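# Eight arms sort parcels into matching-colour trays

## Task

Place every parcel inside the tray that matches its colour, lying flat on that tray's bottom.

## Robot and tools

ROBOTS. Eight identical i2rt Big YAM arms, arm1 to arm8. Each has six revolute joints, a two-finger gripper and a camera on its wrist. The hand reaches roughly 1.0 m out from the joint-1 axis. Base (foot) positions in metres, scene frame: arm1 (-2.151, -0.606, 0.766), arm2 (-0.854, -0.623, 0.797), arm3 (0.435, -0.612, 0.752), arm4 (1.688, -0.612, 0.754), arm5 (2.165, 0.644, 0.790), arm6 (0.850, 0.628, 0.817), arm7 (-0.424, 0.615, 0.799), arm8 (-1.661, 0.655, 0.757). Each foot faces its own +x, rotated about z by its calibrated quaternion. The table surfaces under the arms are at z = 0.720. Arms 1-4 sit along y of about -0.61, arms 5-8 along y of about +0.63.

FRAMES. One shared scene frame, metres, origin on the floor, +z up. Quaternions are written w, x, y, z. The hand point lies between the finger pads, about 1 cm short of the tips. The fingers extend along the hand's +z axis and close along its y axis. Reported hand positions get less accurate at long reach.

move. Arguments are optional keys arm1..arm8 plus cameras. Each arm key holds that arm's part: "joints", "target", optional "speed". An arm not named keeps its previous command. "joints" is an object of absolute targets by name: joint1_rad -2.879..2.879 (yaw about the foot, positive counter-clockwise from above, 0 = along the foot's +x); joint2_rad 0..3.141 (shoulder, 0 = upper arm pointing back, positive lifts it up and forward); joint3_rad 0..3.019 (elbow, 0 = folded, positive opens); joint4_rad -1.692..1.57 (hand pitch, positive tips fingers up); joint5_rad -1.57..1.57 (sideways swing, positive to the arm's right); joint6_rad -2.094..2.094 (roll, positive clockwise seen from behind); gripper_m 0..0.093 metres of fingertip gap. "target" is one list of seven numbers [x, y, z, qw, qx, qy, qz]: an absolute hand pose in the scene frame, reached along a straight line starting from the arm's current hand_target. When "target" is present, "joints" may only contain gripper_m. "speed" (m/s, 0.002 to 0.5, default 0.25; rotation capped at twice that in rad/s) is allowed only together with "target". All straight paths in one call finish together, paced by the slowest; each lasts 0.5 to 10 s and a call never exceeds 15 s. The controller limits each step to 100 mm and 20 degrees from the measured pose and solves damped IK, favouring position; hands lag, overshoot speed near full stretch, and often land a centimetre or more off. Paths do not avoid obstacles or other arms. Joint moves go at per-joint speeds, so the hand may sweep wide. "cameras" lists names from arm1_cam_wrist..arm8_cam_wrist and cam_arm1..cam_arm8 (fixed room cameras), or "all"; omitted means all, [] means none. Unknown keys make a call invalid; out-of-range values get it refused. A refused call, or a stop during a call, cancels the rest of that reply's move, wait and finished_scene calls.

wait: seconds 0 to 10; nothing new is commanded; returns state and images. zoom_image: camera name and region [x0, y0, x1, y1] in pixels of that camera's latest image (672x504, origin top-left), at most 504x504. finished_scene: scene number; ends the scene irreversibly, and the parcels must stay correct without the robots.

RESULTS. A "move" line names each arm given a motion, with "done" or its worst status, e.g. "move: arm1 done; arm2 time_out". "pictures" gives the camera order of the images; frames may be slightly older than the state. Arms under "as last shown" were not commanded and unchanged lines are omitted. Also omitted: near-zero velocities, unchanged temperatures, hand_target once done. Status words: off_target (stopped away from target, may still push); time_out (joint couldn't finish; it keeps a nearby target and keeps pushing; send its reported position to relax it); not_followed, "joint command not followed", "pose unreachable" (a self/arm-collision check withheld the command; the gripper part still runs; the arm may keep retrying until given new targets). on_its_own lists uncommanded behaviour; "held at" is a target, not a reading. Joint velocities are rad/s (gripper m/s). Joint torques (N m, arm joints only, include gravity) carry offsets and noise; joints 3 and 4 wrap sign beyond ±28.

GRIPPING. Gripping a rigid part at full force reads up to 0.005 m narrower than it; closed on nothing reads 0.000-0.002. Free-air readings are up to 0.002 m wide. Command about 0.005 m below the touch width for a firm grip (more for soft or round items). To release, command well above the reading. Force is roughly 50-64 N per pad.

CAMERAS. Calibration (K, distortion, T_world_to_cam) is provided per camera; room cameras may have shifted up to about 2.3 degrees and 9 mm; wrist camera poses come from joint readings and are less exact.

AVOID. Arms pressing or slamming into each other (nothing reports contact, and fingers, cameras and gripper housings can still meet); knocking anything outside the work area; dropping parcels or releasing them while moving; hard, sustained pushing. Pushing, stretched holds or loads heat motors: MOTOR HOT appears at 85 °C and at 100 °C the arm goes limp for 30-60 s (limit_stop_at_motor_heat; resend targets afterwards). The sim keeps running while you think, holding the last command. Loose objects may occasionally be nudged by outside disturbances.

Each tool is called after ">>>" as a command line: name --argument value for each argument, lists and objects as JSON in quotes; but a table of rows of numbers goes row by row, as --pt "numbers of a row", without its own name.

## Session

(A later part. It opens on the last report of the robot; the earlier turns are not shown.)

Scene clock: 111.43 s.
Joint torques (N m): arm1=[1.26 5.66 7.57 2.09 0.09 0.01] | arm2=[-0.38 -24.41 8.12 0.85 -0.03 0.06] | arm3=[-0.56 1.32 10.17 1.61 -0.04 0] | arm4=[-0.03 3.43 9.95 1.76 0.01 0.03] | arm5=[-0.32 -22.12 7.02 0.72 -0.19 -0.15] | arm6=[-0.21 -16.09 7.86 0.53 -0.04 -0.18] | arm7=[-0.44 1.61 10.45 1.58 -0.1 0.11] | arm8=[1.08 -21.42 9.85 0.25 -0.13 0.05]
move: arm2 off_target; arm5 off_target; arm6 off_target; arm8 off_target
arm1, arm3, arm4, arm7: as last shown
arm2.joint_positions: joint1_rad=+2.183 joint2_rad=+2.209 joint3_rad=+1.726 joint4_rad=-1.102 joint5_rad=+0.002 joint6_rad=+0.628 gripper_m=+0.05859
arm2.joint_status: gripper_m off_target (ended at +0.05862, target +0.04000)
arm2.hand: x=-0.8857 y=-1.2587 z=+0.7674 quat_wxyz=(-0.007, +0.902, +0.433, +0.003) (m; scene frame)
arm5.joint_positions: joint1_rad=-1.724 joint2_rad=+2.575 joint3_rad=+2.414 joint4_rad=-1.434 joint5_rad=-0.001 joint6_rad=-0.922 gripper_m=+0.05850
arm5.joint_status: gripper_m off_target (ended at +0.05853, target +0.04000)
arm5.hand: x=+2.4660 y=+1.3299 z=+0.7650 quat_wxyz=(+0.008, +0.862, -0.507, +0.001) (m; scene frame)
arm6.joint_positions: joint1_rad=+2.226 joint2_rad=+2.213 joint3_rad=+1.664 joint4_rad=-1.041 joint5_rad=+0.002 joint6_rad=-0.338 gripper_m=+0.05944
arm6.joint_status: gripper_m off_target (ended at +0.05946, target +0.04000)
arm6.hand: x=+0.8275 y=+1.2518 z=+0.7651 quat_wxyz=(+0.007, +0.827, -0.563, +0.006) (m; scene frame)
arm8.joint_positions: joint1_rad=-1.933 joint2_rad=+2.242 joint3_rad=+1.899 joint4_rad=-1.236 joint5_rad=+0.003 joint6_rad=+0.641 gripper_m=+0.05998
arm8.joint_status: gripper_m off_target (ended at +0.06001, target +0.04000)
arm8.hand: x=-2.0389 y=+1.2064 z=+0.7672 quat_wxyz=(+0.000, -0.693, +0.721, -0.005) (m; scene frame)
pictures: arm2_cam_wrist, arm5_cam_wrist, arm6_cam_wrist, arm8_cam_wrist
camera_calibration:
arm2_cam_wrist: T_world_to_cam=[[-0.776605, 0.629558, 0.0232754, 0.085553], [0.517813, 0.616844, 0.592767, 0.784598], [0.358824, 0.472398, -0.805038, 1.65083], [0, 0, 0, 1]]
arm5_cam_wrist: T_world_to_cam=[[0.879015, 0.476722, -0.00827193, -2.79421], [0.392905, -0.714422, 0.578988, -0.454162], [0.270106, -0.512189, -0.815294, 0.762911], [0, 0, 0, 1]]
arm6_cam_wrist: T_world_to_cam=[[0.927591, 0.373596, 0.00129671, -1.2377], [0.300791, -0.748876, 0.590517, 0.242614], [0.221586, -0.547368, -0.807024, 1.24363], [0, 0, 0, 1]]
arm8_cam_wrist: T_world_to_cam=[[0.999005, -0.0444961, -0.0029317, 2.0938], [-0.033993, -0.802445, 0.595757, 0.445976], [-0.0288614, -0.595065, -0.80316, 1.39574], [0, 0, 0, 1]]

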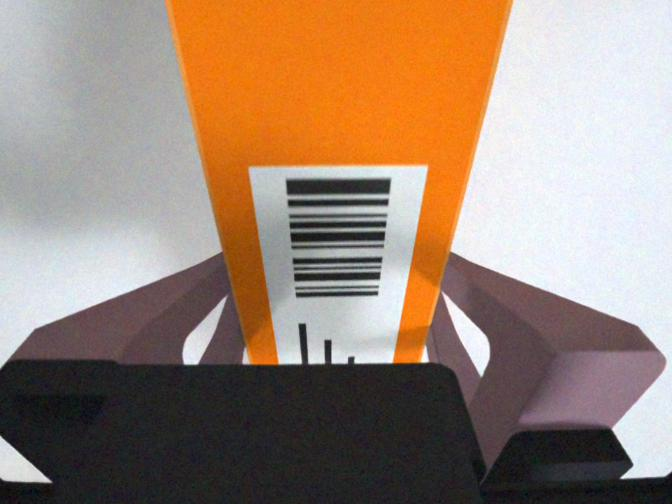

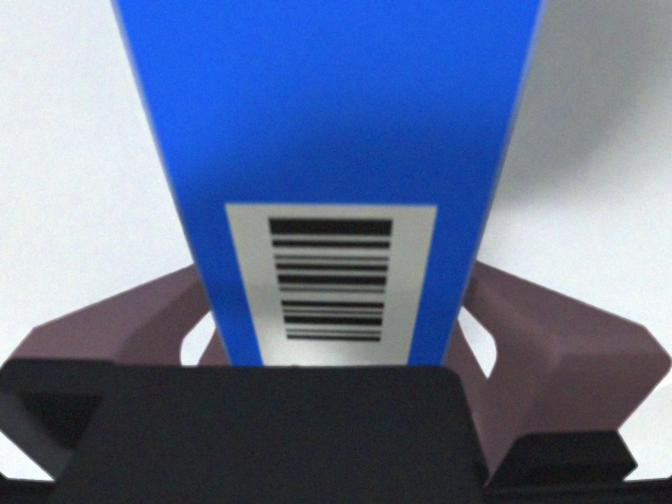

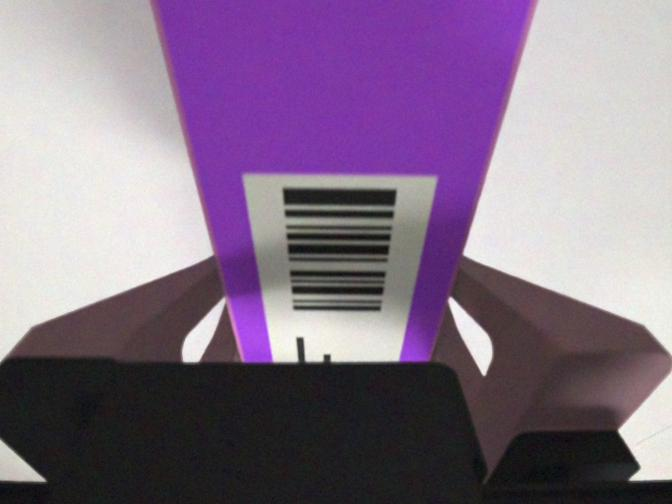

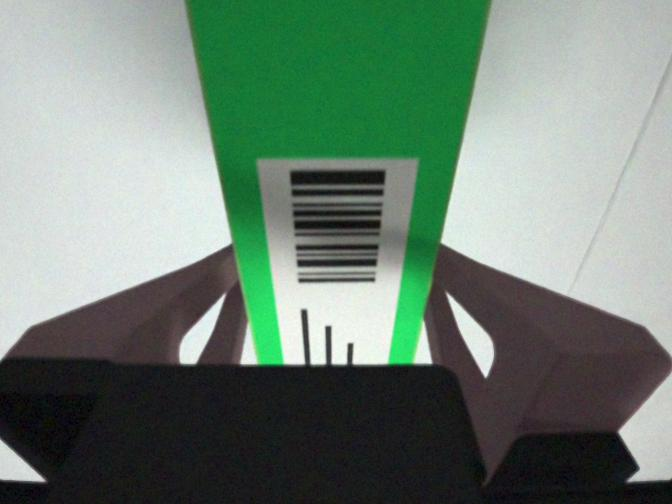

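>>> move --arm8 '{"target":[-2.03,1.19,0.92,0,-0.688,0.725,0]}' --arm6 '{"target":[0.827,1.24,0.92,0,-0.8305,0.557,0]}' --arm5 '{"target":[2.46,1.31,0.92,0,-0.866,0.5,0]}' --arm2 '{"target":[-0.887,-1.25,0.92,0,0.9055,0.424,0]}' --cameras '[]'

>>> move --arm8 '{"target":[-1.876,0.969,1.05,0,-0.688,0.725,0]}' --arm6 '{"target":[0.837,1.008,1.05,0,-0.8305,0.557,0]}' --arm5 '{"target":[2.317,0.992,1.05,0,-0.866,0.5,0]}' --arm2 '{"target":[-0.872,-1.003,1.05,0,0.9055,0.424,0]}' --cameras '["cam_arm2","cam_arm5","cam_arm6","cam_arm8"]'

>>> move --arm8 '{"joints":{"joint1_rad":0.324}}' --arm6 '{"joints":{"joint1_rad":-1.14}}' --arm5 '{"joints":{"joint1_rad":1.55}}' --arm2 '{"joints":{"joint1_rad":-2.068,"joint6_rad":1.3}}' --cameras '["cam_arm2","cam_arm5","cam_arm6","cam_arm8"]'

Scene clock: 135.17 s.
Joint torques (N m): arm1=[1.32 5.36 7.64 2.02 0.11 -0.01] | arm2=[-0.09 -22.18 11.28 0.09 -0.03 0.08] | arm3=[-0.56 1.26 10.15 1.59 -0.05 0] | arm4=[-0.03 3.43 9.96 1.77 0.01 0.03] | arm5=[-1.03 -21.01 10.18 -0.18 -0.2 -0.19] | arm6=[-0.44 -16.44 11.69 -0.2 -0.03 -0.18] | arm7=[-0.26 1.49 10.44 1.55 -0.08 0.11] | arm8=[2.08 -20.07 14.17 -0.62 -0.11 0.03]
move: arm2 off_target; arm5 off_target; arm6 off_target; arm8 off_target
arm1, arm3, arm4, arm7: as last shown
arm2.joint_positions: joint1_rad=+2.183 joint2_rad=+2.020 joint3_rad=+1.808 joint4_rad=-1.375 joint5_rad=+0.002 joint6_rad=+0.629 gripper_m=+0.05859
arm2.hand: x=-0.8847 y=-1.2393 z=+0.9127 quat_wxyz=(-0.008, +0.902, +0.432, +0.003) (m; scene frame)
arm2.hand_target: x=-0.8869 y=-1.2496 z=+0.9201 quat_wxyz=(+0.000, +0.906, +0.424, +0.000) (m; scene frame)
arm2.hand_status: off_target (0.013 m and 1.4 deg from the pose sent, 0.153 m and 1.4 deg at the start)
arm5.joint_positions: joint1_rad=-1.724 joint2_rad=+2.412 joint3_rad=+2.467 joint4_rad=-1.667 joint5_rad=-0.001 joint6_rad=-0.930 gripper_m=+0.05850
arm5.hand: x=+2.4541 y=+1.3030 z=+0.9028 quat_wxyz=(+0.017, +0.864, -0.503, +0.002) (m; scene frame)
arm5.hand_target: x=+2.4596 y=+1.3093 z=+0.9198 quat_wxyz=(-0.001, +0.866, -0.500, +0.000) (m; scene frame)
arm5.hand_status: off_target (0.019 m and 2.0 deg from the pose sent, 0.156 m and 1.3 deg at the start)
arm6.joint_positions: joint1_rad=+2.226 joint2_rad=+2.018 joint3_rad=+1.695 joint4_rad=-1.303 joint5_rad=+0.002 joint6_rad=-0.341 gripper_m=+0.05944
arm6.hand: x=+0.8286 y=+1.2234 z=+0.8929 quat_wxyz=(+0.022, +0.827, -0.561, +0.017) (m; scene frame)
arm6.hand_target: x=+0.8270 y=+1.2388 z=+0.9202 quat_wxyz=(+0.000, +0.831, -0.557, +0.000) (m; scene frame)
arm6.hand_status: off_target (0.032 m and 3.2 deg from the pose sent, 0.155 m and 1.4 deg at the start)
arm8.joint_positions: joint1_rad=-1.933 joint2_rad=+2.075 joint3_rad=+1.989 joint4_rad=-1.512 joint5_rad=+0.003 joint6_rad=+0.649 gripper_m=+0.05998
arm8.hand: x=-2.0218 y=+1.1817 z=+0.9077 quat_wxyz=(-0.001, -0.690, +0.723, -0.014) (m; scene frame)
arm8.hand_target: x=-2.0297 y=+1.1894 z=+0.9202 quat_wxyz=(+0.000, -0.688, +0.725, +0.000) (m; scene frame)
arm8.hand_status: off_target (0.017 m and 1.6 deg from the pose sent, 0.154 m and 0.9 deg at the start)
pictures: none

Scene clock: 137.50 s.
Joint torques (N m): arm1=[1.2 5.95 7.6 1.96 0.12 0.02] | arm2=[0.38 -11.63 8.36 0.16 -0.02 0.08] | arm3=[-0.62 1.26 10.21 1.61 -0.05 0] | arm4=[-0.03 3.43 9.95 1.77 0.01 0.03] | arm5=[-0.79 -7.3 7.24 -0.18 -0.2 -0.11] | arm6=[-0.67 -8.53 8.59 -0.2 -0.04 -0.18] | arm7=[-0.26 1.67 10.44 1.62 -0.1 0.12] | arm8=[1.9 -9.64 9.54 -0.59 -0.12 0.03]
move: arm2 done; arm5 done; arm6 done; arm8 done
arm1, arm3, arm4, arm7: as last shown
arm2.joint_positions: joint1_rad=+2.183 joint2_rad=+1.332 joint3_rad=+1.292 joint4_rad=-1.518 joint5_rad=+0.002 joint6_rad=+0.635 gripper_m=+0.05859
arm2.hand: x=-0.8734 y=-1.0057 z=+1.0504 quat_wxyz=(+0.005, +0.903, +0.429, -0.004) (m; scene frame)
arm2.hand_target: x=-0.8720 y=-1.0030 z=+1.0500 quat_wxyz=(+0.000, +0.906, +0.424, +0.000) (m; scene frame)
arm2.hand_status: done (0.003 m and 0.9 deg from the pose sent, 0.274 m and 1.4 deg at the start)
arm5.joint_positions: joint1_rad=-1.724 joint2_rad=+1.341 joint3_rad=+1.304 joint4_rad=-1.535 joint5_rad=-0.001 joint6_rad=-0.930 gripper_m=+0.05850
arm5.hand: x=+2.3179 y=+0.9932 z=+1.0477 quat_wxyz=(-0.003, +0.864, -0.503, -0.001) (m; scene frame)
arm5.hand_target: x=+2.3169 y=+0.9921 z=+1.0500 quat_wxyz=(+0.000, +0.866, -0.500, +0.000) (m; scene frame)
arm5.hand_status: done (0.003 m and 0.5 deg from the pose sent, 0.370 m and 2.0 deg at the start)
arm6.joint_positions: joint1_rad=+2.226 joint2_rad=+1.353 joint3_rad=+1.237 joint4_rad=-1.467 joint5_rad=+0.002 joint6_rad=-0.343 gripper_m=+0.05944
arm6.hand: x=+0.8367 y=+1.0107 z=+1.0420 quat_wxyz=(+0.005, +0.828, -0.560, +0.004) (m; scene frame)
arm6.hand_target: x=+0.8369 y=+1.0079 z=+1.0498 quat_wxyz=(+0.000, +0.830, -0.557, +0.000) (m; scene frame)
arm6.hand_status: done (0.008 m and 0.8 deg from the pose sent, 0.267 m and 3.2 deg at the start)
arm8.joint_positions: joint1_rad=-1.933 joint2_rad=+1.336 joint3_rad=+1.400 joint4_rad=-1.622 joint5_rad=+0.003 joint6_rad=+0.649 gripper_m=+0.05998
arm8.hand: x=-1.8778 y=+0.9724 z=+1.0506 quat_wxyz=(+0.002, -0.690, +0.723, +0.006) (m; scene frame)
arm8.hand_target: x=-1.8761 y=+0.9690 z=+1.0500 quat_wxyz=(+0.000, -0.688, +0.725, +0.000) (m; scene frame)
arm8.hand_status: done (0.004 m and 0.8 deg from the pose sent, 0.295 m and 1.6 deg at the start)
pictures: cam_arm2, cam_arm5, cam_arm6, cam_arm8

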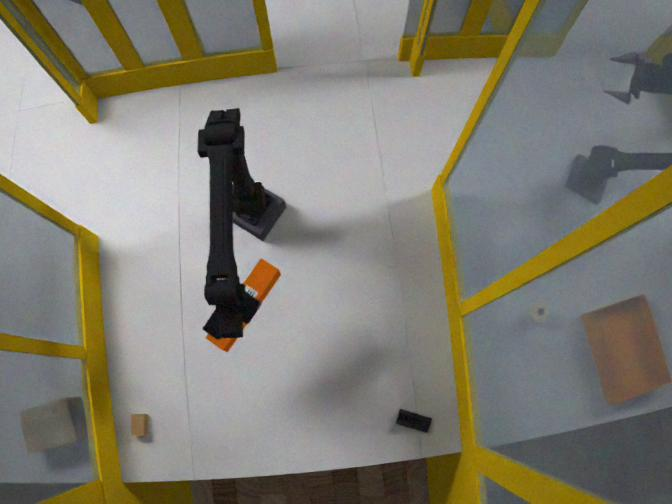

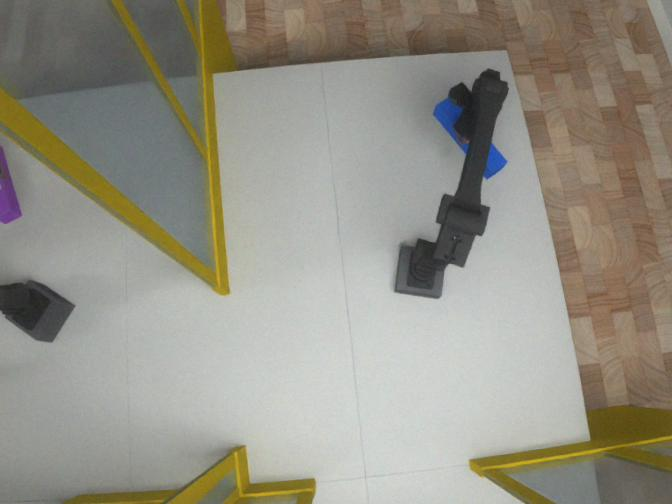

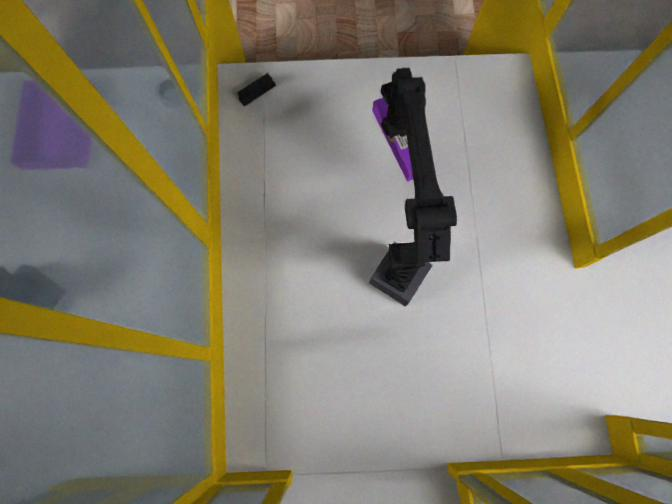

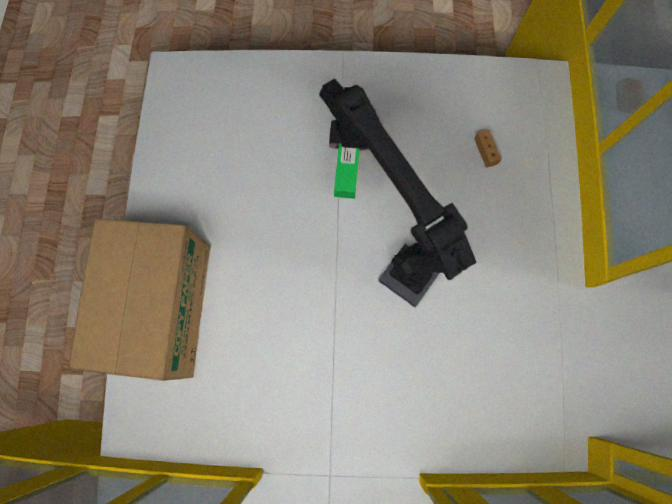

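Scene clock: 141.30 s.
Joint torques (N m): arm1=[1.61 5.83 7.54 1.95 0.1 0.02] | arm2=[0.62 -11.58 8.32 0.12 0.01 0.07] | arm3=[-0.62 1.26 10.17 1.62 -0.05 0] | arm4=[-0.09 3.49 9.96 1.77 0.01 0.03] | arm5=[-0.79 -8.12 7.23 -0.39 -0.21 -0.12] | arm6=[0.03 -8.59 8.61 -0.17 -0.05 -0.16] | arm7=[-0.15 1.44 10.45 1.59 -0.09 0.12] | arm8=[1.32 -9.41 9.51 -0.62 0.02 0.01]
move: arm2 done; arm5 done; arm6 done; arm8 done
arm1.joint_positions: joint1_rad=+0.458 joint2_rad=+0.456 joint3_rad=+1.438 joint4_rad=-1.139 joint5_rad=+0.063 joint6_rad=-0.074 gripper_m=+0.09396
arm1.hand: x=-1.9866 y=-0.6052 z=+1.4040 quat_wxyz=(-0.650, +0.024, -0.759, +0.041) (m; scene frame)
arm2.joint_positions: joint1_rad=-2.073 joint2_rad=+1.332 joint3_rad=+1.292 joint4_rad=-1.518 joint5_rad=+0.002 joint6_rad=+1.287 gripper_m=+0.05855
arm2.joint_status: all done
arm2.hand: x=-0.5023 y=-0.4720 z=+1.0508 quat_wxyz=(-0.004, -0.426, -0.905, -0.005) (m; scene frame)
arm3.joint_positions: joint1_rad=+0.288 joint2_rad=+0.566 joint3_rad=+1.355 joint4_rad=-1.309 joint5_rad=+0.227 joint6_rad=-0.408 gripper_m=+0.09396
arm3.hand: x=+0.2384 y=-0.5089 z=+1.2929 quat_wxyz=(-0.272, +0.862, -0.018, -0.428) (m; scene frame)
arm4.joint_positions: joint1_rad=-0.202 joint2_rad=+0.526 joint3_rad=+1.372 joint4_rad=-1.530 joint5_rad=+0.176 joint6_rad=+0.279 gripper_m=+0.09396
arm4.hand: x=+1.8391 y=-0.5129 z=+1.2624 quat_wxyz=(-0.405, +0.175, -0.887, -0.138) (m; scene frame)
arm5.joint_positions: joint1_rad=+1.555 joint2_rad=+1.343 joint3_rad=+1.304 joint4_rad=-1.535 joint5_rad=-0.002 joint6_rad=-0.931 gripper_m=+0.05842
arm5.joint_status: all done
arm5.hand: x=+2.0588 y=+0.2739 z=+1.0416 quat_wxyz=(+0.001, +0.443, +0.897, +0.006) (m; scene frame)
arm6.joint_positions: joint1_rad=-1.149 joint2_rad=+1.353 joint3_rad=+1.237 joint4_rad=-1.467 joint5_rad=+0.002 joint6_rad=-0.345 gripper_m=+0.05937
arm6.joint_status: all done
arm6.hand: x=+0.7753 y=+0.2531 z=+1.0420 quat_wxyz=(+0.004, -0.652, -0.758, -0.005) (m; scene frame)
arm7.joint_positions: joint1_rad=-0.316 joint2_rad=+0.535 joint3_rad=+1.368 joint4_rad=-1.177 joint5_rad=-0.073 joint6_rad=-0.126 gripper_m=+0.09396
arm7.hand: x=-0.2873 y=+0.4416 z=+1.3804 quat_wxyz=(-0.508, -0.311, -0.757, +0.270) (m; scene frame)
arm8.joint_positions: joint1_rad=+0.328 joint2_rad=+1.336 joint3_rad=+1.400 joint4_rad=-1.622 joint5_rad=-0.001 joint6_rad=+0.649 gripper_m=+0.06001
arm8.joint_status: all done
arm8.hand: x=-1.7665 y=+0.2864 z=+1.0512 quat_wxyz=(-0.006, -0.949, -0.317, +0.003) (m; scene frame)
pictures: cam_arm2, cam_arm5, cam_arm6, cam_arm8

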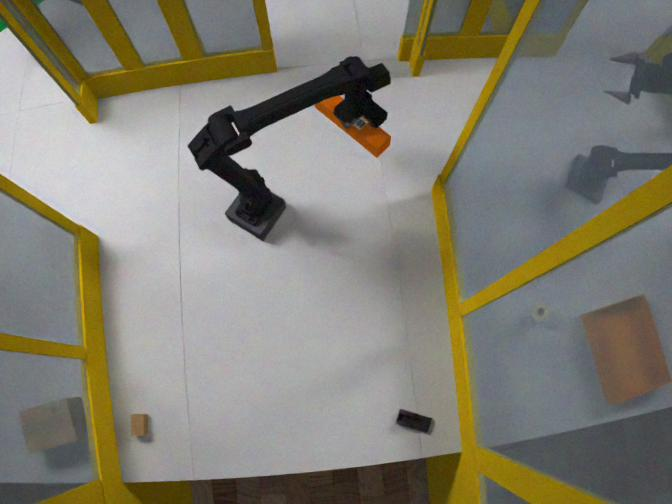

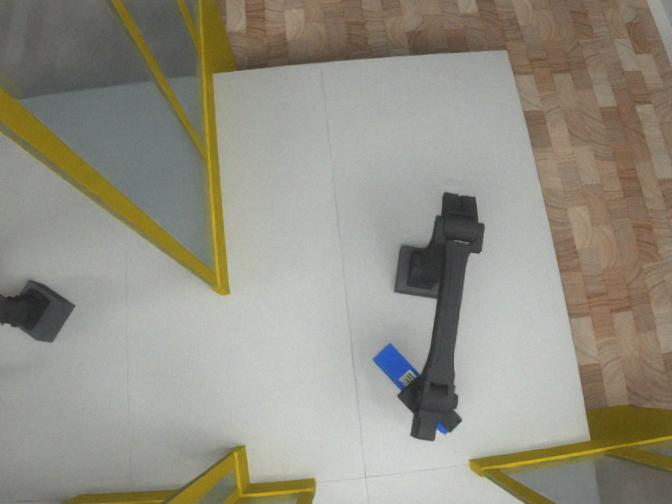

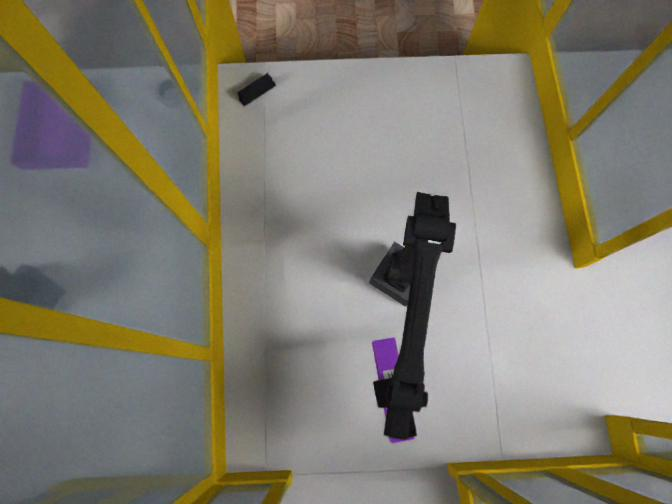

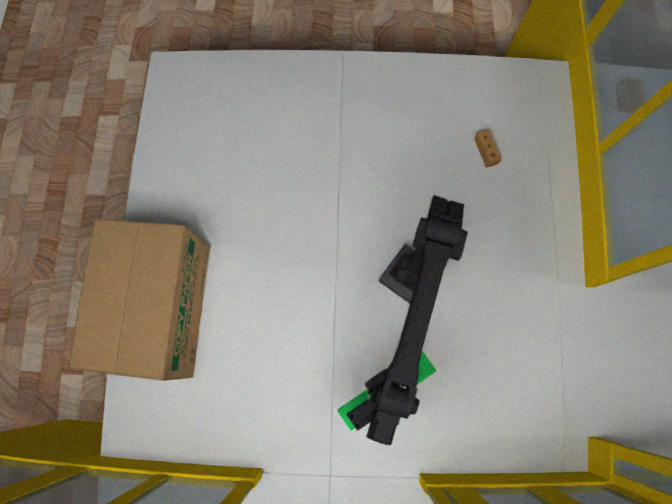

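>>> move --arm8 '{"target":[-1.85,0.0,0.87,0,0.707,0.707,0]}' --arm6 '{"target":[0.73,0.0,0.87,0,0.707,0.707,0]}' --arm5 '{"target":[1.98,0.0,0.87,0,0.707,0.707,0]}' --arm2 '{"target":[-0.21,-0.34,0.87,0,0,1,0]}' --cameras '["cam_arm1","cam_arm3","cam_arm4","cam_arm2"]'

>>> move --arm8 '{"target":[-1.85,0.0,0.767,0,0.707,0.707,0],"speed":0.12}' --arm6 '{"target":[0.73,0.0,0.772,0,0.707,0.707,0],"speed":0.12}' --arm5 '{"target":[1.98,0.0,0.772,0,0.707,0.707,0],"speed":0.12}' --arm2 '{"target":[-0.21,-0.34,0.771,0,0,1,0],"speed":0.12}' --cameras '[]'

Scene clock: 157.00 s.
Joint torques (N m): arm1=[1.2 5.54 7.5 1.94 0.11 0.01] | arm2=[0.73 -25.47 11.96 0.18 0 -0.18] | arm3=[-0.62 1.2 10.17 1.59 -0.04 0] | arm4=[-0.03 3.43 9.95 1.77 0.01 0.03] | arm5=[-0.56 -18.55 10 -0.2 -0.07 0.04] | arm6=[-0.03 -15.21 12.04 -0.09 -0.02 0] | arm7=[-0.26 1.61 10.5 1.57 -0.09 0.12] | arm8=[1.61 -21.13 14.69 -0.65 -0.2 -0.11]
move: arm2 off_target; arm5 off_target; arm6 off_target; arm8 off_target
arm1, arm3, arm4, arm7: as last shown
arm2.joint_positions: joint1_rad=-2.072 joint2_rad=+2.280 joint3_rad=+2.117 joint4_rad=-1.428 joint5_rad=+0.002 joint6_rad=+0.429 gripper_m=+0.05857
arm2.hand: x=-0.2189 y=-0.3490 z=+0.8631 quat_wxyz=(+0.009, -0.010, -1.000, +0.005) (m; scene frame)
arm2.hand_target: x=-0.2105 y=-0.3403 z=+0.8702 quat_wxyz=(-0.001, +0.000, -1.000, +0.000) (m; scene frame)
arm2.hand_status: off_target (0.014 m and 1.7 deg from the pose sent, 0.368 m and 50.4 deg at the start)
arm5.joint_positions: joint1_rad=+1.555 joint2_rad=+2.173 joint3_rad=+1.926 joint4_rad=-1.356 joint5_rad=+0.000 joint6_rad=-0.288 gripper_m=+0.05844
arm5.hand: x=+1.9849 y=+0.0142 z=+0.8504 quat_wxyz=(-0.009, +0.703, +0.711, +0.018) (m; scene frame)
arm5.hand_target: x=+1.9804 y=+0.0009 z=+0.8700 quat_wxyz=(+0.000, +0.707, +0.707, +0.000) (m; scene frame)
arm5.hand_status: off_target (0.025 m and 2.4 deg from the pose sent, 0.333 m and 37.4 deg at the start)
arm6.joint_positions: joint1_rad=-1.149 joint2_rad=+2.105 joint3_rad=+1.741 joint4_rad=-1.244 joint5_rad=+0.000 joint6_rad=-0.198 gripper_m=+0.05937
arm6.hand: x=+0.7292 y=+0.0193 z=+0.8572 quat_wxyz=(+0.011, -0.706, -0.708, -0.015) (m; scene frame)
arm6.hand_target: x=+0.7303 y=+0.0010 z=+0.8702 quat_wxyz=(+0.000, -0.707, -0.707, +0.000) (m; scene frame)
arm6.hand_status: off_target (0.023 m and 2.1 deg from the pose sent, 0.309 m and 8.6 deg at the start)
arm8.joint_positions: joint1_rad=+0.328 joint2_rad=+2.189 joint3_rad=+2.054 joint4_rad=-1.463 joint5_rad=+0.003 joint6_rad=-0.272 gripper_m=+0.06002
arm8.hand: x=-1.8453 y=+0.0126 z=+0.8605 quat_wxyz=(+0.007, -0.709, -0.705, -0.011) (m; scene frame)
arm8.hand_target: x=-1.8499 y=+0.0008 z=+0.8699 quat_wxyz=(+0.000, -0.707, -0.707, +0.000) (m; scene frame)
arm8.hand_status: off_target (0.016 m and 1.5 deg from the pose sent, 0.349 m and 53.1 deg at the start)
pictures: cam_arm1, cam_arm2, cam_arm3, cam_arm4

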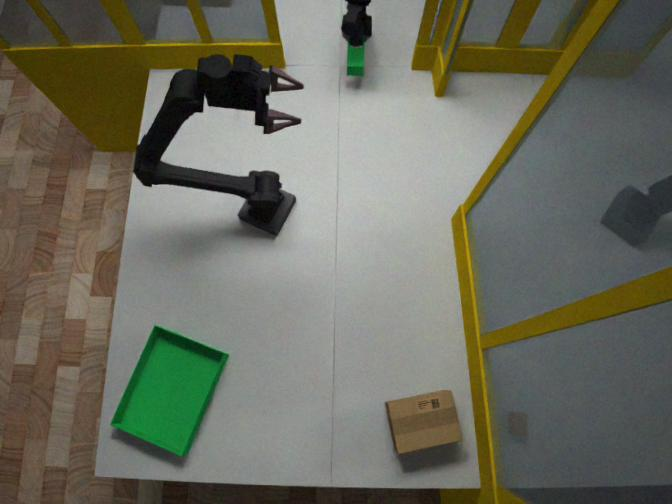

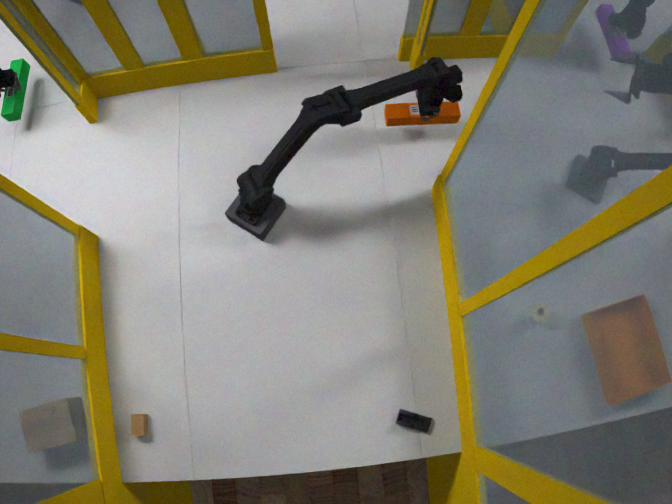

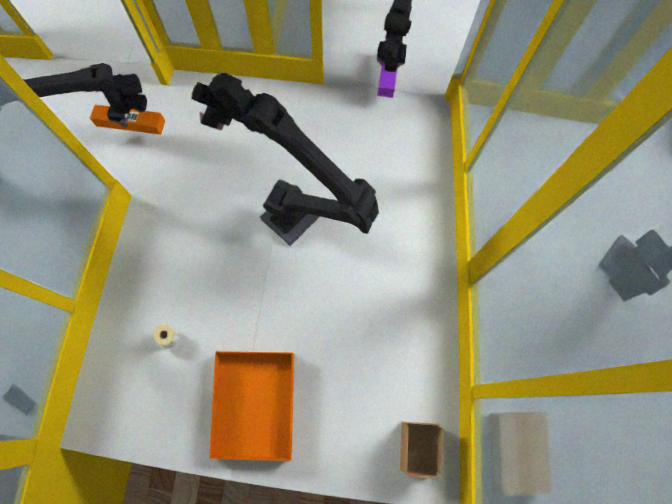

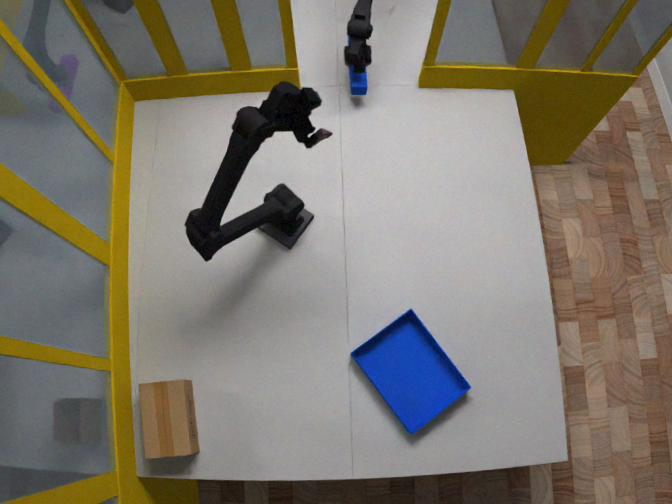

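Scene clock: 158.60 s.
Joint torques (N m): arm1=[1.14 5.71 7.6 1.98 0.1 0] | arm2=[0.79 -26.7 8.29 0.9 -0.01 -0.19] | arm3=[-0.62 1.32 10.17 1.61 -0.05 0] | arm4=[-0.03 3.43 9.95 1.76 0.01 0.03] | arm5=[-1.32 -19.49 6.84 0.69 -0.07 0.02] | arm6=[-0.03 -15.97 7.71 0.54 0 0] | arm7=[-0.38 1.79 10.52 1.61 -0.09 0.12] | arm8=[1.55 -21.6 9.58 0.28 -0.18 -0.1]
move: arm2 done; arm5 done; arm6 done; arm8 done
arm1, arm3, arm4, arm7: as last shown
arm2.joint_positions: joint1_rad=-2.072 joint2_rad=+2.366 joint3_rad=+2.041 joint4_rad=-1.251 joint5_rad=+0.002 joint6_rad=+0.428 gripper_m=+0.05857
arm2.hand: x=-0.2109 y=-0.3454 z=+0.7769 quat_wxyz=(+0.002, -0.010, -1.000, +0.002) (m; scene frame)
arm2.hand_target: x=-0.2101 y=-0.3401 z=+0.7711 quat_wxyz=(+0.000, +0.000, -1.000, +0.000) (m; scene frame)
arm2.hand_status: done (0.008 m and 1.2 deg from the pose sent, 0.093 m and 1.7 deg at the start)
arm5.joint_positions: joint1_rad=+1.555 joint2_rad=+2.268 joint3_rad=+1.861 joint4_rad=-1.183 joint5_rad=+0.000 joint6_rad=-0.288 gripper_m=+0.05844
arm5.hand: x=+1.9828 y=+0.0063 z=+0.7663 quat_wxyz=(-0.005, +0.703, +0.711, +0.011) (m; scene frame)
arm5.hand_target: x=+1.9801 y=+0.0000 z=+0.7722 quat_wxyz=(+0.000, +0.707, +0.707, +0.000) (m; scene frame)
arm5.hand_status: done (0.009 m and 1.6 deg from the pose sent, 0.080 m and 2.4 deg at the start)
arm6.joint_positions: joint1_rad=-1.149 joint2_rad=+2.222 joint3_rad=+1.707 joint4_rad=-1.068 joint5_rad=+0.000 joint6_rad=-0.198 gripper_m=+0.05937
arm6.hand: x=+0.7265 y=+0.0058 z=+0.7739 quat_wxyz=(+0.004, -0.706, -0.708, -0.005) (m; scene frame)
arm6.hand_target: x=+0.7301 y=+0.0002 z=+0.7719 quat_wxyz=(+0.000, -0.707, -0.707, +0.000) (m; scene frame)
arm6.hand_status: done (0.007 m and 0.7 deg from the pose sent, 0.088 m and 2.1 deg at the start)
arm8.joint_positions: joint1_rad=+0.328 joint2_rad=+2.266 joint3_rad=+1.957 joint4_rad=-1.265 joint5_rad=+0.003 joint6_rad=-0.272 gripper_m=+0.06002
arm8.hand: x=-1.8482 y=+0.0019 z=+0.7740 quat_wxyz=(+0.001, -0.709, -0.705, +0.000) (m; scene frame)
arm8.hand_target: x=-1.8500 y=+0.0002 z=+0.7670 quat_wxyz=(+0.000, -0.707, -0.707, +0.000) (m; scene frame)
arm8.hand_status: done (0.007 m and 0.4 deg from the pose sent, 0.095 m and 1.5 deg at the start)
pictures: none

>>> move --arm8 '{"target":[-1.85,0.0,0.755,0,0.707,0.707,0],"speed":0.05}' --arm6 '{"target":[0.73,0.0,0.756,0,0.707,0.707,0],"speed":0.05}' --arm5 '{"target":[1.98,0.0,0.764,0,0.707,0.707,0],"speed":0.05}' --arm2 '{"target":[-0.21,-0.34,0.756,0,0,1,0],"speed":0.05}' --cameras '[]'

>>> move --arm8 '{"joints":{"gripper_m":0.093}}' --arm6 '{"joints":{"gripper_m":0.093}}' --arm5 '{"joints":{"gripper_m":0.093}}' --arm2 '{"joints":{"gripper_m":0.093}}' --cameras '[]'

>>> move --arm8 '{"target":[-1.85,0.0,0.90,0,0.707,0.707,0]}' --arm6 '{"target":[0.728,0.0,0.90,0,0.707,0.707,0]}' --arm5 '{"target":[1.982,0.0,0.90,0,0.707,0.707,0]}' --arm2 '{"target":[-0.21,-0.34,0.90,0,0,1,0]}' --cameras '[]'

>>> move --arm8 '{"target":[-1.766,0.287,1.05,0,0.707,0.707,0]}' --arm6 '{"target":[0.776,0.254,1.05,0,0.707,0.707,0]}' --arm5 '{"target":[2.059,0.278,1.05,0,0.707,0.707,0]}' --arm2 '{"target":[-0.503,-0.472,1.05,0,0,1,0]}' --arm1 '{"joints":{"joint1_rad":1.53,"joint6_rad":0}}' --arm3 '{"joints":{"joint1_rad":0.218,"joint6_rad":0}}' --arm4 '{"joints":{"joint1_rad":0.173,"joint6_rad":0}}' --cameras '["cam_arm1","cam_arm3","cam_arm4"]'

>>> move --arm1 '{"target":[-1.842,0.002,0.885,0,-0.707,0.707,0]}' --arm3 '{"target":[-0.211,-0.345,0.885,0,1,0,0]}' --arm4 '{"target":[1.983,0.005,0.88,0,-0.707,0.707,0]}' --cameras '["arm1_cam_wrist","arm3_cam_wrist","arm4_cam_wrist","cam_arm1","cam_arm3","cam_arm4"]'

Scene clock: 180.70 s.
Joint torques (N m): arm1=[1.08 5.77 7.54 1.94 0.07 0] | arm2=[0.73 -25.47 7.82 0.98 -0.01 -0.2] | arm3=[-0.56 1.26 10.17 1.59 -0.04 0] | arm4=[-0.03 3.43 9.95 1.77 0.01 0.03] | arm5=[-0.79 -19.08 6.31 0.91 -0.06 0.02] | arm6=[-0.09 -15.21 7.06 0.72 0 0] | arm7=[-0.26 1.55 10.5 1.63 -0.1 0.12] | arm8=[1.79 -21.07 9.13 0.28 -0.18 -0.1]
move: arm2 off_target; arm5 done; arm6 off_target; arm8 off_target
arm1, arm3, arm4, arm7: as last shown
arm2.joint_positions: joint1_rad=-2.072 joint2_rad=+2.371 joint3_rad=+2.036 joint4_rad=-1.225 joint5_rad=+0.002 joint6_rad=+0.428 gripper_m=+0.05857
arm2.hand: x=-0.2075 y=-0.3439 z=+0.7718 quat_wxyz=(-0.005, -0.010, -1.000, -0.002) (m; scene frame)
arm2.hand_target: x=-0.2103 y=-0.3403 z=+0.7562 quat_wxyz=(+0.000, +0.000, -1.000, +0.000) (m; scene frame)
arm2.hand_status: off_target (0.017 m and 1.3 deg from the pose sent, 0.022 m and 1.2 deg at the start)
arm5.joint_positions: joint1_rad=+1.555 joint2_rad=+2.268 joint3_rad=+1.861 joint4_rad=-1.168 joint5_rad=+0.000 joint6_rad=-0.288 gripper_m=+0.05844
arm5.hand: x=+1.9819 y=+0.0029 z=+0.7662 quat_wxyz=(-0.002, +0.703, +0.711, +0.005) (m; scene frame)
arm5.hand_target: x=+1.9801 y=+0.0000 z=+0.7642 quat_wxyz=(+0.000, +0.707, +0.707, +0.000) (m; scene frame)
arm5.hand_status: done (0.004 m and 0.9 deg from the pose sent, 0.007 m and 1.6 deg at the start)
arm6.joint_positions: joint1_rad=-1.149 joint2_rad=+2.231 joint3_rad=+1.707 joint4_rad=-1.043 joint5_rad=+0.000 joint6_rad=-0.198 gripper_m=+0.05937
arm6.hand: x=+0.7256 y=+0.0015 z=+0.7678 quat_wxyz=(-0.001, -0.706, -0.708, +0.001) (m; scene frame)
arm6.hand_target: x=+0.7301 y=+0.0003 z=+0.7562 quat_wxyz=(+0.000, -0.707, -0.707, +0.000) (m; scene frame)
arm6.hand_status: off_target (0.013 m and 0.2 deg from the pose sent, 0.019 m and 0.7 deg at the start)
arm8.joint_positions: joint1_rad=+0.328 joint2_rad=+2.267 joint3_rad=+1.950 joint4_rad=-1.241 joint5_rad=+0.003 joint6_rad=-0.272 gripper_m=+0.06002
arm8.hand: x=-1.8491 y=-0.0012 z=+0.7709 quat_wxyz=(-0.002, -0.709, -0.705, +0.007) (m; scene frame)
arm8.hand_target: x=-1.8500 y=+0.0003 z=+0.7551 quat_wxyz=(+0.000, -0.707, -0.707, +0.000) (m; scene frame)
arm8.hand_status: off_target (0.016 m and 0.9 deg from the pose sent, 0.019 m and 0.4 deg at the start)
pictures: none

Scene clock: 181.33 s.
Joint torques (N m): arm1=[1.14 5.66 7.53 1.99 0.09 0.01] | arm2=[0.73 -25.47 7.82 0.95 -0.01 -0.19] | arm3=[-0.62 1.26 10.18 1.63 -0.05 0] | arm4=[-0.03 3.43 9.96 1.77 0.01 0.03] | arm5=[-0.62 -19.02 6.28 0.62 -0.1 0.03] | arm6=[-0.09 -15.44 7.05 0.57 0 -0.01] | arm7=[-0.21 1.61 10.44 1.65 -0.1 0.13] | arm8=[1.85 -21.19 9.11 0.31 -0.19 -0.11]
move: arm2 done; arm5 done; arm6 done; arm8 done
arm1, arm3, arm4, arm7: as last shown
arm2.joint_positions: joint1_rad=-2.072 joint2_rad=+2.371 joint3_rad=+2.036 joint4_rad=-1.224 joint5_rad=+0.002 joint6_rad=+0.428 gripper_m=+0.09281
arm2.joint_status: all done
arm2.hand: x=-0.2073 y=-0.3438 z=+0.7718 quat_wxyz=(-0.006, -0.010, -1.000, -0.002) (m; scene frame)
arm5.joint_positions: joint1_rad=+1.555 joint2_rad=+2.268 joint3_rad=+1.861 joint4_rad=-1.168 joint5_rad=+0.000 joint6_rad=-0.288 gripper_m=+0.09278
arm5.joint_status: all done
arm5.hand: x=+1.9818 y=+0.0029 z=+0.7662 quat_wxyz=(-0.002, +0.703, +0.711, +0.005) (m; scene frame)
arm6.joint_positions: joint1_rad=-1.149 joint2_rad=+2.233 joint3_rad=+1.707 joint4_rad=-1.040 joint5_rad=+0.000 joint6_rad=-0.198 gripper_m=+0.09278
arm6.joint_status: all done
arm6.hand: x=+0.7255 y=+0.0009 z=+0.7666 quat_wxyz=(-0.001, -0.706, -0.708, +0.002) (m; scene frame)
arm8.joint_positions: joint1_rad=+0.328 joint2_rad=+2.267 joint3_rad=+1.950 joint4_rad=-1.241 joint5_rad=+0.003 joint6_rad=-0.272 gripper_m=+0.09283
arm8.joint_status: all done
arm8.hand: x=-1.8491 y=-0.0012 z=+0.7709 quat_wxyz=(-0.002, -0.709, -0.705, +0.007) (m; scene frame)
pictures: none

Scene clock: 182.83 s.
Joint torques (N m): arm1=[1.2 5.77 7.51 1.98 0.1 0] | arm2=[0.73 -24.82 11.48 0.09 -0.01 -0.19] | arm3=[-0.62 1.2 10.18 1.61 -0.05 0] | arm4=[0.03 3.43 9.96 1.77 0.02 0.03] | arm5=[-0.38 -18.14 9.48 -0.2 -0.12 0.07] | arm6=[-0.32 -16.44 11.58 -0.18 -0.01 -0.03] | arm7=[-0.5 1.73 10.48 1.63 -0.1 0.13] | arm8=[1.49 -20.95 14.28 -0.51 -0.18 -0.1]
move: arm2 done; arm5 off_target; arm6 off_target; arm8 off_target
arm1, arm3, arm4, arm7: as last shown
arm2.joint_positions: joint1_rad=-2.072 joint2_rad=+2.263 joint3_rad=+2.186 joint4_rad=-1.500 joint5_rad=+0.002 joint6_rad=+0.428 gripper_m=+0.09292
arm2.hand: x=-0.2158 y=-0.3477 z=+0.9009 quat_wxyz=(+0.002, -0.010, -1.000, +0.002) (m; scene frame)
arm2.hand_target: x=-0.2104 y=-0.3402 z=+0.9001 quat_wxyz=(-0.001, +0.000, -1.000, +0.000) (m; scene frame)
arm2.hand_status: done (0.010 m and 1.2 deg from the pose sent, 0.128 m and 1.3 deg at the start)
arm5.joint_positions: joint1_rad=+1.555 joint2_rad=+2.149 joint3_rad=+1.985 joint4_rad=-1.424 joint5_rad=+0.000 joint6_rad=-0.285 gripper_m=+0.09288
arm5.hand: x=+1.9838 y=+0.0106 z=+0.8883 quat_wxyz=(-0.005, +0.704, +0.710, +0.011) (m; scene frame)
arm5.hand_target: x=+1.9823 y=+0.0005 z=+0.9001 quat_wxyz=(+0.000, +0.707, +0.707, +0.000) (m; scene frame)
arm5.hand_status: off_target (0.016 m and 1.5 deg from the pose sent, 0.134 m and 0.9 deg at the start)
arm6.joint_positions: joint1_rad=-1.149 joint2_rad=+2.099 joint3_rad=+1.792 joint4_rad=-1.307 joint5_rad=+0.000 joint6_rad=-0.198 gripper_m=+0.09288
arm6.hand: x=+0.7284 y=+0.0154 z=+0.8792 quat_wxyz=(+0.012, -0.706, -0.708, -0.018) (m; scene frame)
arm6.hand_target: x=+0.7282 y=+0.0010 z=+0.9002 quat_wxyz=(+0.000, -0.707, -0.707, +0.000) (m; scene frame)
arm6.hand_status: off_target (0.026 m and 2.5 deg from the pose sent, 0.133 m and 0.3 deg at the start; pose on its path clipped on 2 of 45 steps)
arm8.joint_positions: joint1_rad=+0.328 joint2_rad=+2.182 joint3_rad=+2.128 joint4_rad=-1.537 joint5_rad=+0.003 joint6_rad=-0.272 gripper_m=+0.09292
arm8.hand: x=-1.8459 y=+0.0102 z=+0.8936 quat_wxyz=(+0.006, -0.709, -0.705, -0.008) (m; scene frame)
arm8.hand_target: x=-1.8499 y=+0.0006 z=+0.9000 quat_wxyz=(+0.000, -0.707, -0.707, +0.000) (m; scene frame)
arm8.hand_status: off_target (0.013 m and 1.1 deg from the pose sent, 0.129 m and 0.9 deg at the start; pose on its path clipped on 2 of 45 steps)
pictures: none

Scene clock: 185.10 s.
Joint torques (N m): arm1=[2.26 5.71 7.58 1.92 0.11 0.09] | arm2=[0.21 -11.05 8.27 0.21 -0.01 -0.19] | arm3=[-1.79 1.32 10.17 1.58 -0.03 0.15] | arm4=[1.26 3.43 9.95 1.77 -0.01 -0.03] | arm5=[-0.56 -7.77 7.09 -0.02 -0.08 0] | arm6=[-0.5 -8.29 8.51 -0.17 0 -0.07] | arm7=[-0.32 1.55 10.43 1.58 -0.1 0.11] | arm8=[2.14 -9.11 9.5 -0.55 -0.17 -0.07]
move: arm1 done; arm2 done; arm3 done; arm4 done; arm5 done; arm6 done; arm8 done
arm1.joint_positions: joint1_rad=+1.518 joint2_rad=+0.456 joint3_rad=+1.438 joint4_rad=-1.139 joint5_rad=+0.063 joint6_rad=-0.008 gripper_m=+0.09397
arm1.joint_status: all done
arm1.hand: x=-2.0670 y=-0.4568 z=+1.4023 quat_wxyz=(-0.567, +0.384, -0.659, -0.311) (m; scene frame)
arm2.joint_positions: joint1_rad=-2.072 joint2_rad=+1.331 joint3_rad=+1.298 joint4_rad=-1.519 joint5_rad=+0.002 joint6_rad=+0.422 gripper_m=+0.09292
arm2.hand: x=-0.5011 y=-0.4714 z=+1.0533 quat_wxyz=(-0.009, -0.007, -1.000, -0.003) (m; scene frame)
arm2.hand_target: x=-0.5030 y=-0.4721 z=+1.0500 quat_wxyz=(+0.000, +0.000, -1.000, +0.000) (m; scene frame)
arm2.hand_status: done (0.004 m and 1.3 deg from the pose sent, 0.347 m and 1.2 deg at the start)
arm3.joint_positions: joint1_rad=+0.232 joint2_rad=+0.566 joint3_rad=+1.355 joint4_rad=-1.309 joint5_rad=+0.226 joint6_rad=-0.016 gripper_m=+0.09396
arm3.joint_status: all done
arm3.hand: x=+0.2446 y=-0.4983 z=+1.2930 quat_wxyz=(-0.196, +0.836, -0.209, -0.468) (m; scene frame)
arm4.joint_positions: joint1_rad=+0.158 joint2_rad=+0.526 joint3_rad=+1.372 joint4_rad=-1.530 joint5_rad=+0.176 joint6_rad=+0.009 gripper_m=+0.09396
arm4.joint_status: all done
arm4.hand: x=+1.7967 y=-0.4676 z=+1.2625 quat_wxyz=(-0.397, +0.440, -0.790, -0.158) (m; scene frame)
arm5.joint_positions: joint1_rad=+1.555 joint2_rad=+1.324 joint3_rad=+1.305 joint4_rad=-1.536 joint5_rad=+0.000 joint6_rad=-0.285 gripper_m=+0.09288
arm5.hand: x=+2.0590 y=+0.2763 z=+1.0489 quat_wxyz=(+0.003, +0.704, +0.710, -0.003) (m; scene frame)
arm5.hand_target: x=+2.0591 y=+0.2780 z=+1.0499 quat_wxyz=(+0.000, +0.707, +0.707, +0.000) (m; scene frame)
arm5.hand_status: done (0.002 m and 0.7 deg from the pose sent, 0.321 m and 1.5 deg at the start)
arm6.joint_positions: joint1_rad=-1.149 joint2_rad=+1.354 joint3_rad=+1.243 joint4_rad=-1.467 joint5_rad=+0.000 joint6_rad=-0.198 gripper_m=+0.09289
arm6.hand: x=+0.7752 y=+0.2514 z=+1.0439 quat_wxyz=(+0.002, -0.706, -0.708, -0.003) (m; scene frame)
arm6.hand_target: x=+0.7760 y=+0.2540 z=+1.0498 quat_wxyz=(+0.000, -0.707, -0.707, +0.000) (m; scene frame)
arm6.hand_status: done (0.007 m and 0.4 deg from the pose sent, 0.297 m and 2.5 deg at the start)
arm7: as last shown
arm8.joint_positions: joint1_rad=+0.328 joint2_rad=+1.339 joint3_rad=+1.408 joint4_rad=-1.623 joint5_rad=+0.003 joint6_rad=-0.272 gripper_m=+0.09292
arm8.hand: x=-1.7678 y=+0.2844 z=+1.0529 quat_wxyz=(-0.003, -0.709, -0.705, +0.008) (m; scene frame)
arm8.hand_target: x=-1.7660 y=+0.2870 z=+1.0500 quat_wxyz=(+0.000, -0.707, -0.707, +0.000) (m; scene frame)
arm8.hand_status: done (0.004 m and 1.1 deg from the pose sent, 0.328 m and 1.1 deg at the start)
pictures: cam_arm1, cam_arm3, cam_arm4

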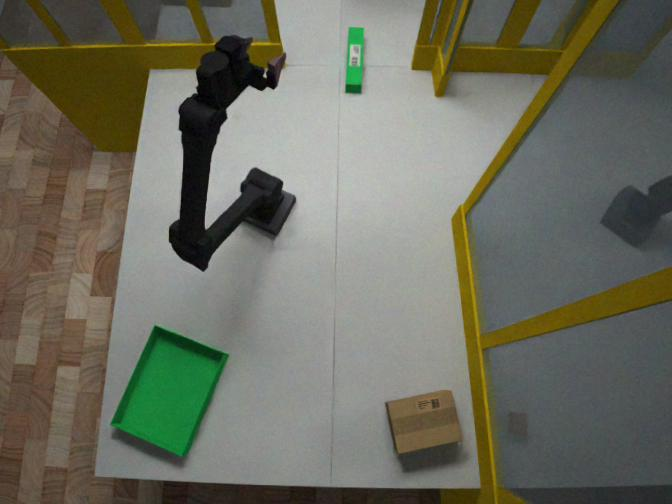

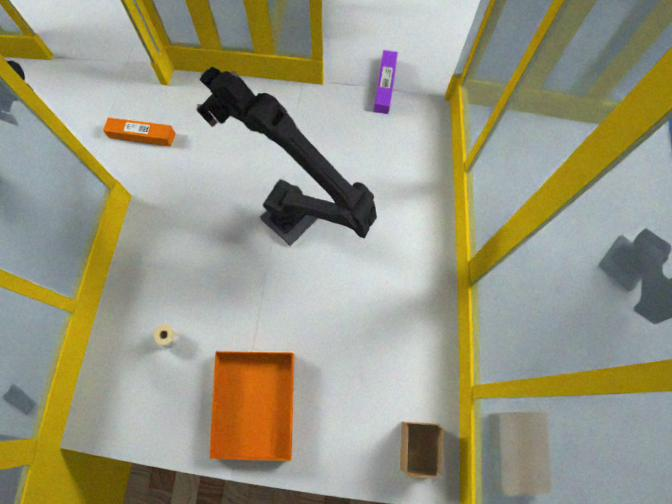

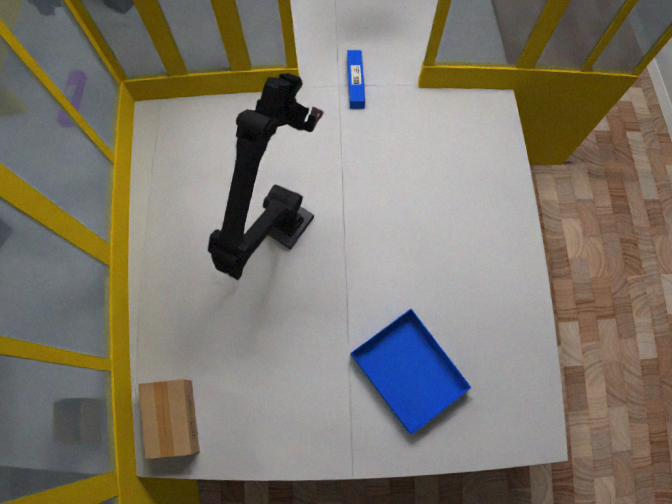

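Scene clock: 189.27 s.
Joint torques (N m): arm1=[2.02 -19.14 12.33 -0.2 0.14 -0.1] | arm2=[0.21 -11.11 8.27 0.21 -0.01 -0.19] | arm3=[0.38 -24.18 14.3 -0.31 -0.29 -0.23] | arm4=[1.32 -17.32 14.63 -0.24 -0.1 -0.03] | arm5=[-0.67 -7.77 7.16 -0.01 -0.06 0.01] | arm6=[-0.62 -8.35 8.5 -0.14 0 -0.07] | arm7=[-0.38 1.49 10.45 1.59 -0.09 0.12] | arm8=[1.79 -9.05 9.54 -0.51 -0.18 -0.06]
move: arm1 off_target; arm3 off_target; arm4 off_target
arm1.joint_positions: joint1_rad=+1.510 joint2_rad=+2.172 joint3_rad=+2.068 joint4_rad=-1.475 joint5_rad=-0.011 joint6_rad=-0.465 gripper_m=+0.09397
arm1.hand: x=-1.8407 y=-0.0116 z=+0.8798 quat_wxyz=(+0.008, +0.700, -0.714, +0.001) (m; scene frame)
arm1.hand_target: x=-1.8424 y=+0.0016 z=+0.8850 quat_wxyz=(-0.001, +0.707, -0.707, +0.000) (m; scene frame)
arm1.hand_status: off_target (0.015 m and 1.5 deg from the pose sent, 0.727 m and 85.0 deg at the start)
arm2, arm5, arm6, arm7, arm8: as last shown
arm3.joint_positions: joint1_rad=+0.202 joint2_rad=+2.249 joint3_rad=+2.204 joint4_rad=-1.558 joint5_rad=-0.004 joint6_rad=-0.378 gripper_m=+0.09396
arm3.hand: x=-0.1948 y=-0.3400 z=+0.8696 quat_wxyz=(+0.005, +1.000, -0.016, +0.017) (m; scene frame)
arm3.hand_target: x=-0.2100 y=-0.3454 z=+0.8850 quat_wxyz=(+0.000, +1.000, +0.000, -0.001) (m; scene frame)
arm3.hand_status: off_target (0.023 m and 2.7 deg from the pose sent, 0.630 m and 66.5 deg at the start)
arm4.joint_positions: joint1_rad=+0.163 joint2_rad=+2.156 joint3_rad=+2.083 joint4_rad=-1.495 joint5_rad=+0.006 joint6_rad=-0.434 gripper_m=+0.09397
arm4.hand: x=+1.9852 y=-0.0102 z=+0.8791 quat_wxyz=(+0.005, +0.699, -0.715, +0.002) (m; scene frame)
arm4.hand_target: x=+1.9825 y=+0.0044 z=+0.8801 quat_wxyz=(-0.001, +0.707, -0.707, +0.000) (m; scene frame)
arm4.hand_status: off_target (0.015 m and 1.4 deg from the pose sent, 0.636 m and 59.2 deg at the start)
pictures: arm1_cam_wrist, arm3_cam_wrist, arm4_cam_wrist, cam_arm1, cam_arm3, cam_arm4
camera_calibration:
arm1_cam_wrist: T_world_to_cam=[[0.999257, -0.035792, -0.0143264, 1.85261], [-0.0206548, -0.810793, 0.584968, -0.55742], [-0.0325529, -0.584237, -0.81093, 0.773374], [0, 0, 0, 1]]
arm3_cam_wrist: T_world_to_cam=[[0.0360284, 0.999351, 0.00052022, 0.345257], [0.792427, -0.0288856, 0.609283, -0.379475], [0.608902, -0.0215392, -0.792953, 0.924838], [0, 0, 0, 1]]
arm4_cam_wrist: T_world_to_cam=[[0.999948, -0.00751559, 0.00686268, -1.9938], [-0.0101167, -0.80757, 0.589685, -0.501806], [0.00111026, -0.589724, -0.807604, 0.826652], [0, 0, 0, 1]]

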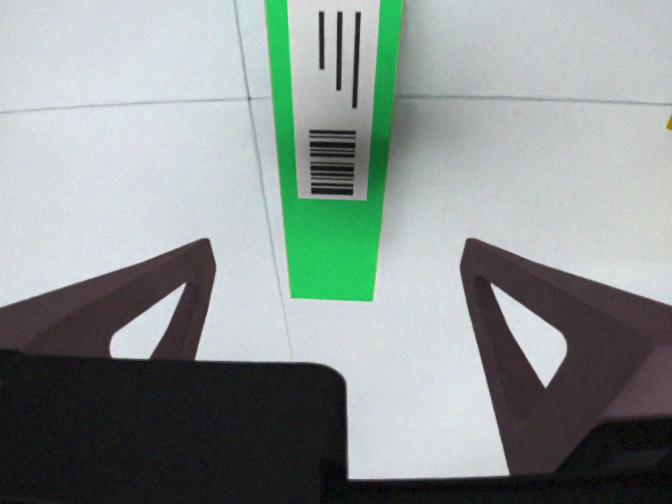

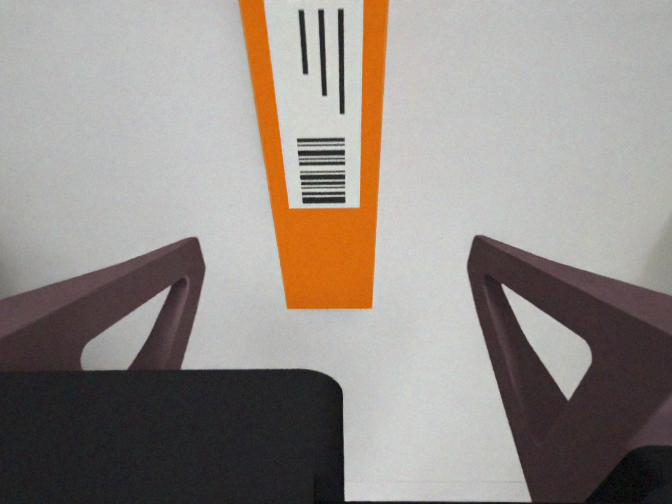

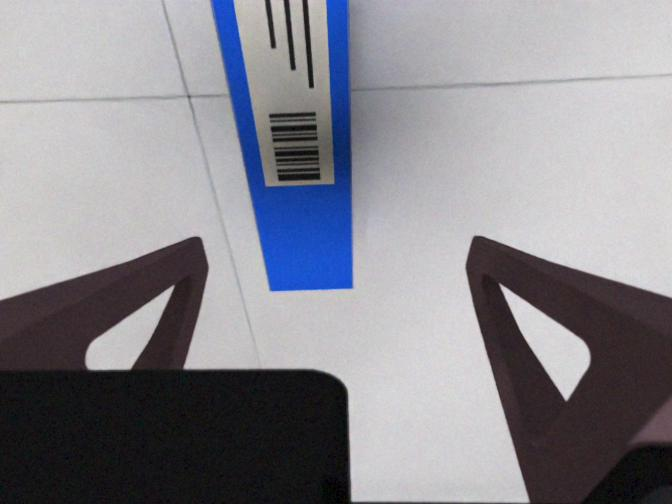

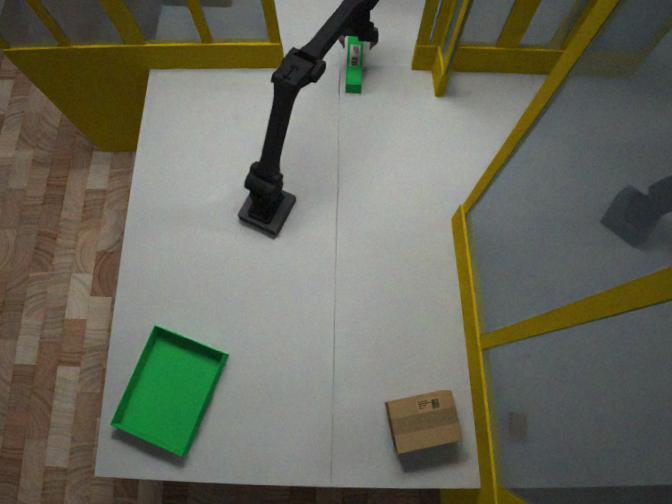

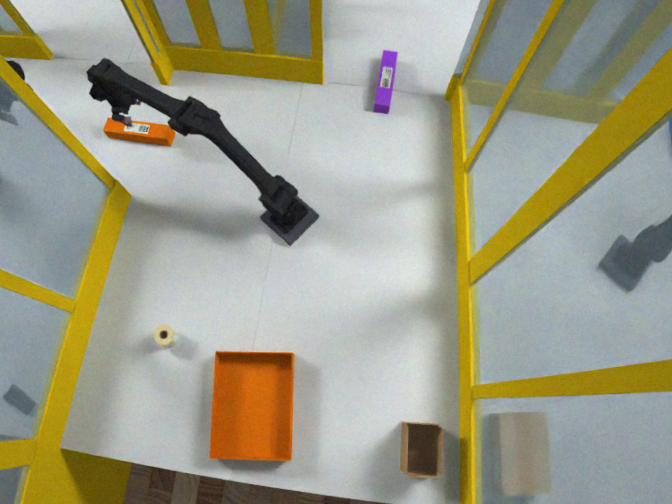

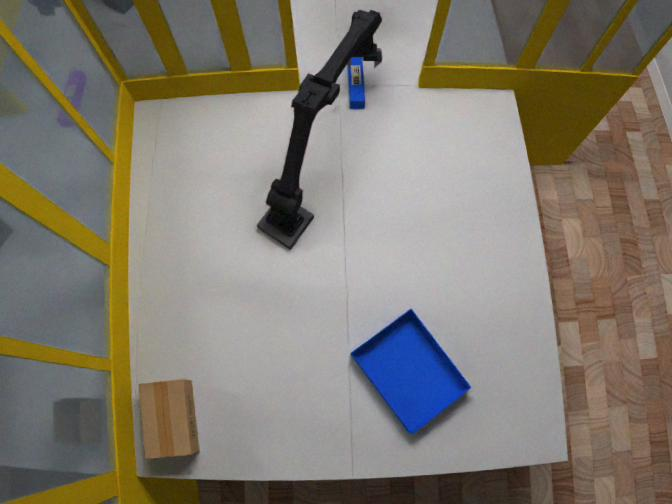

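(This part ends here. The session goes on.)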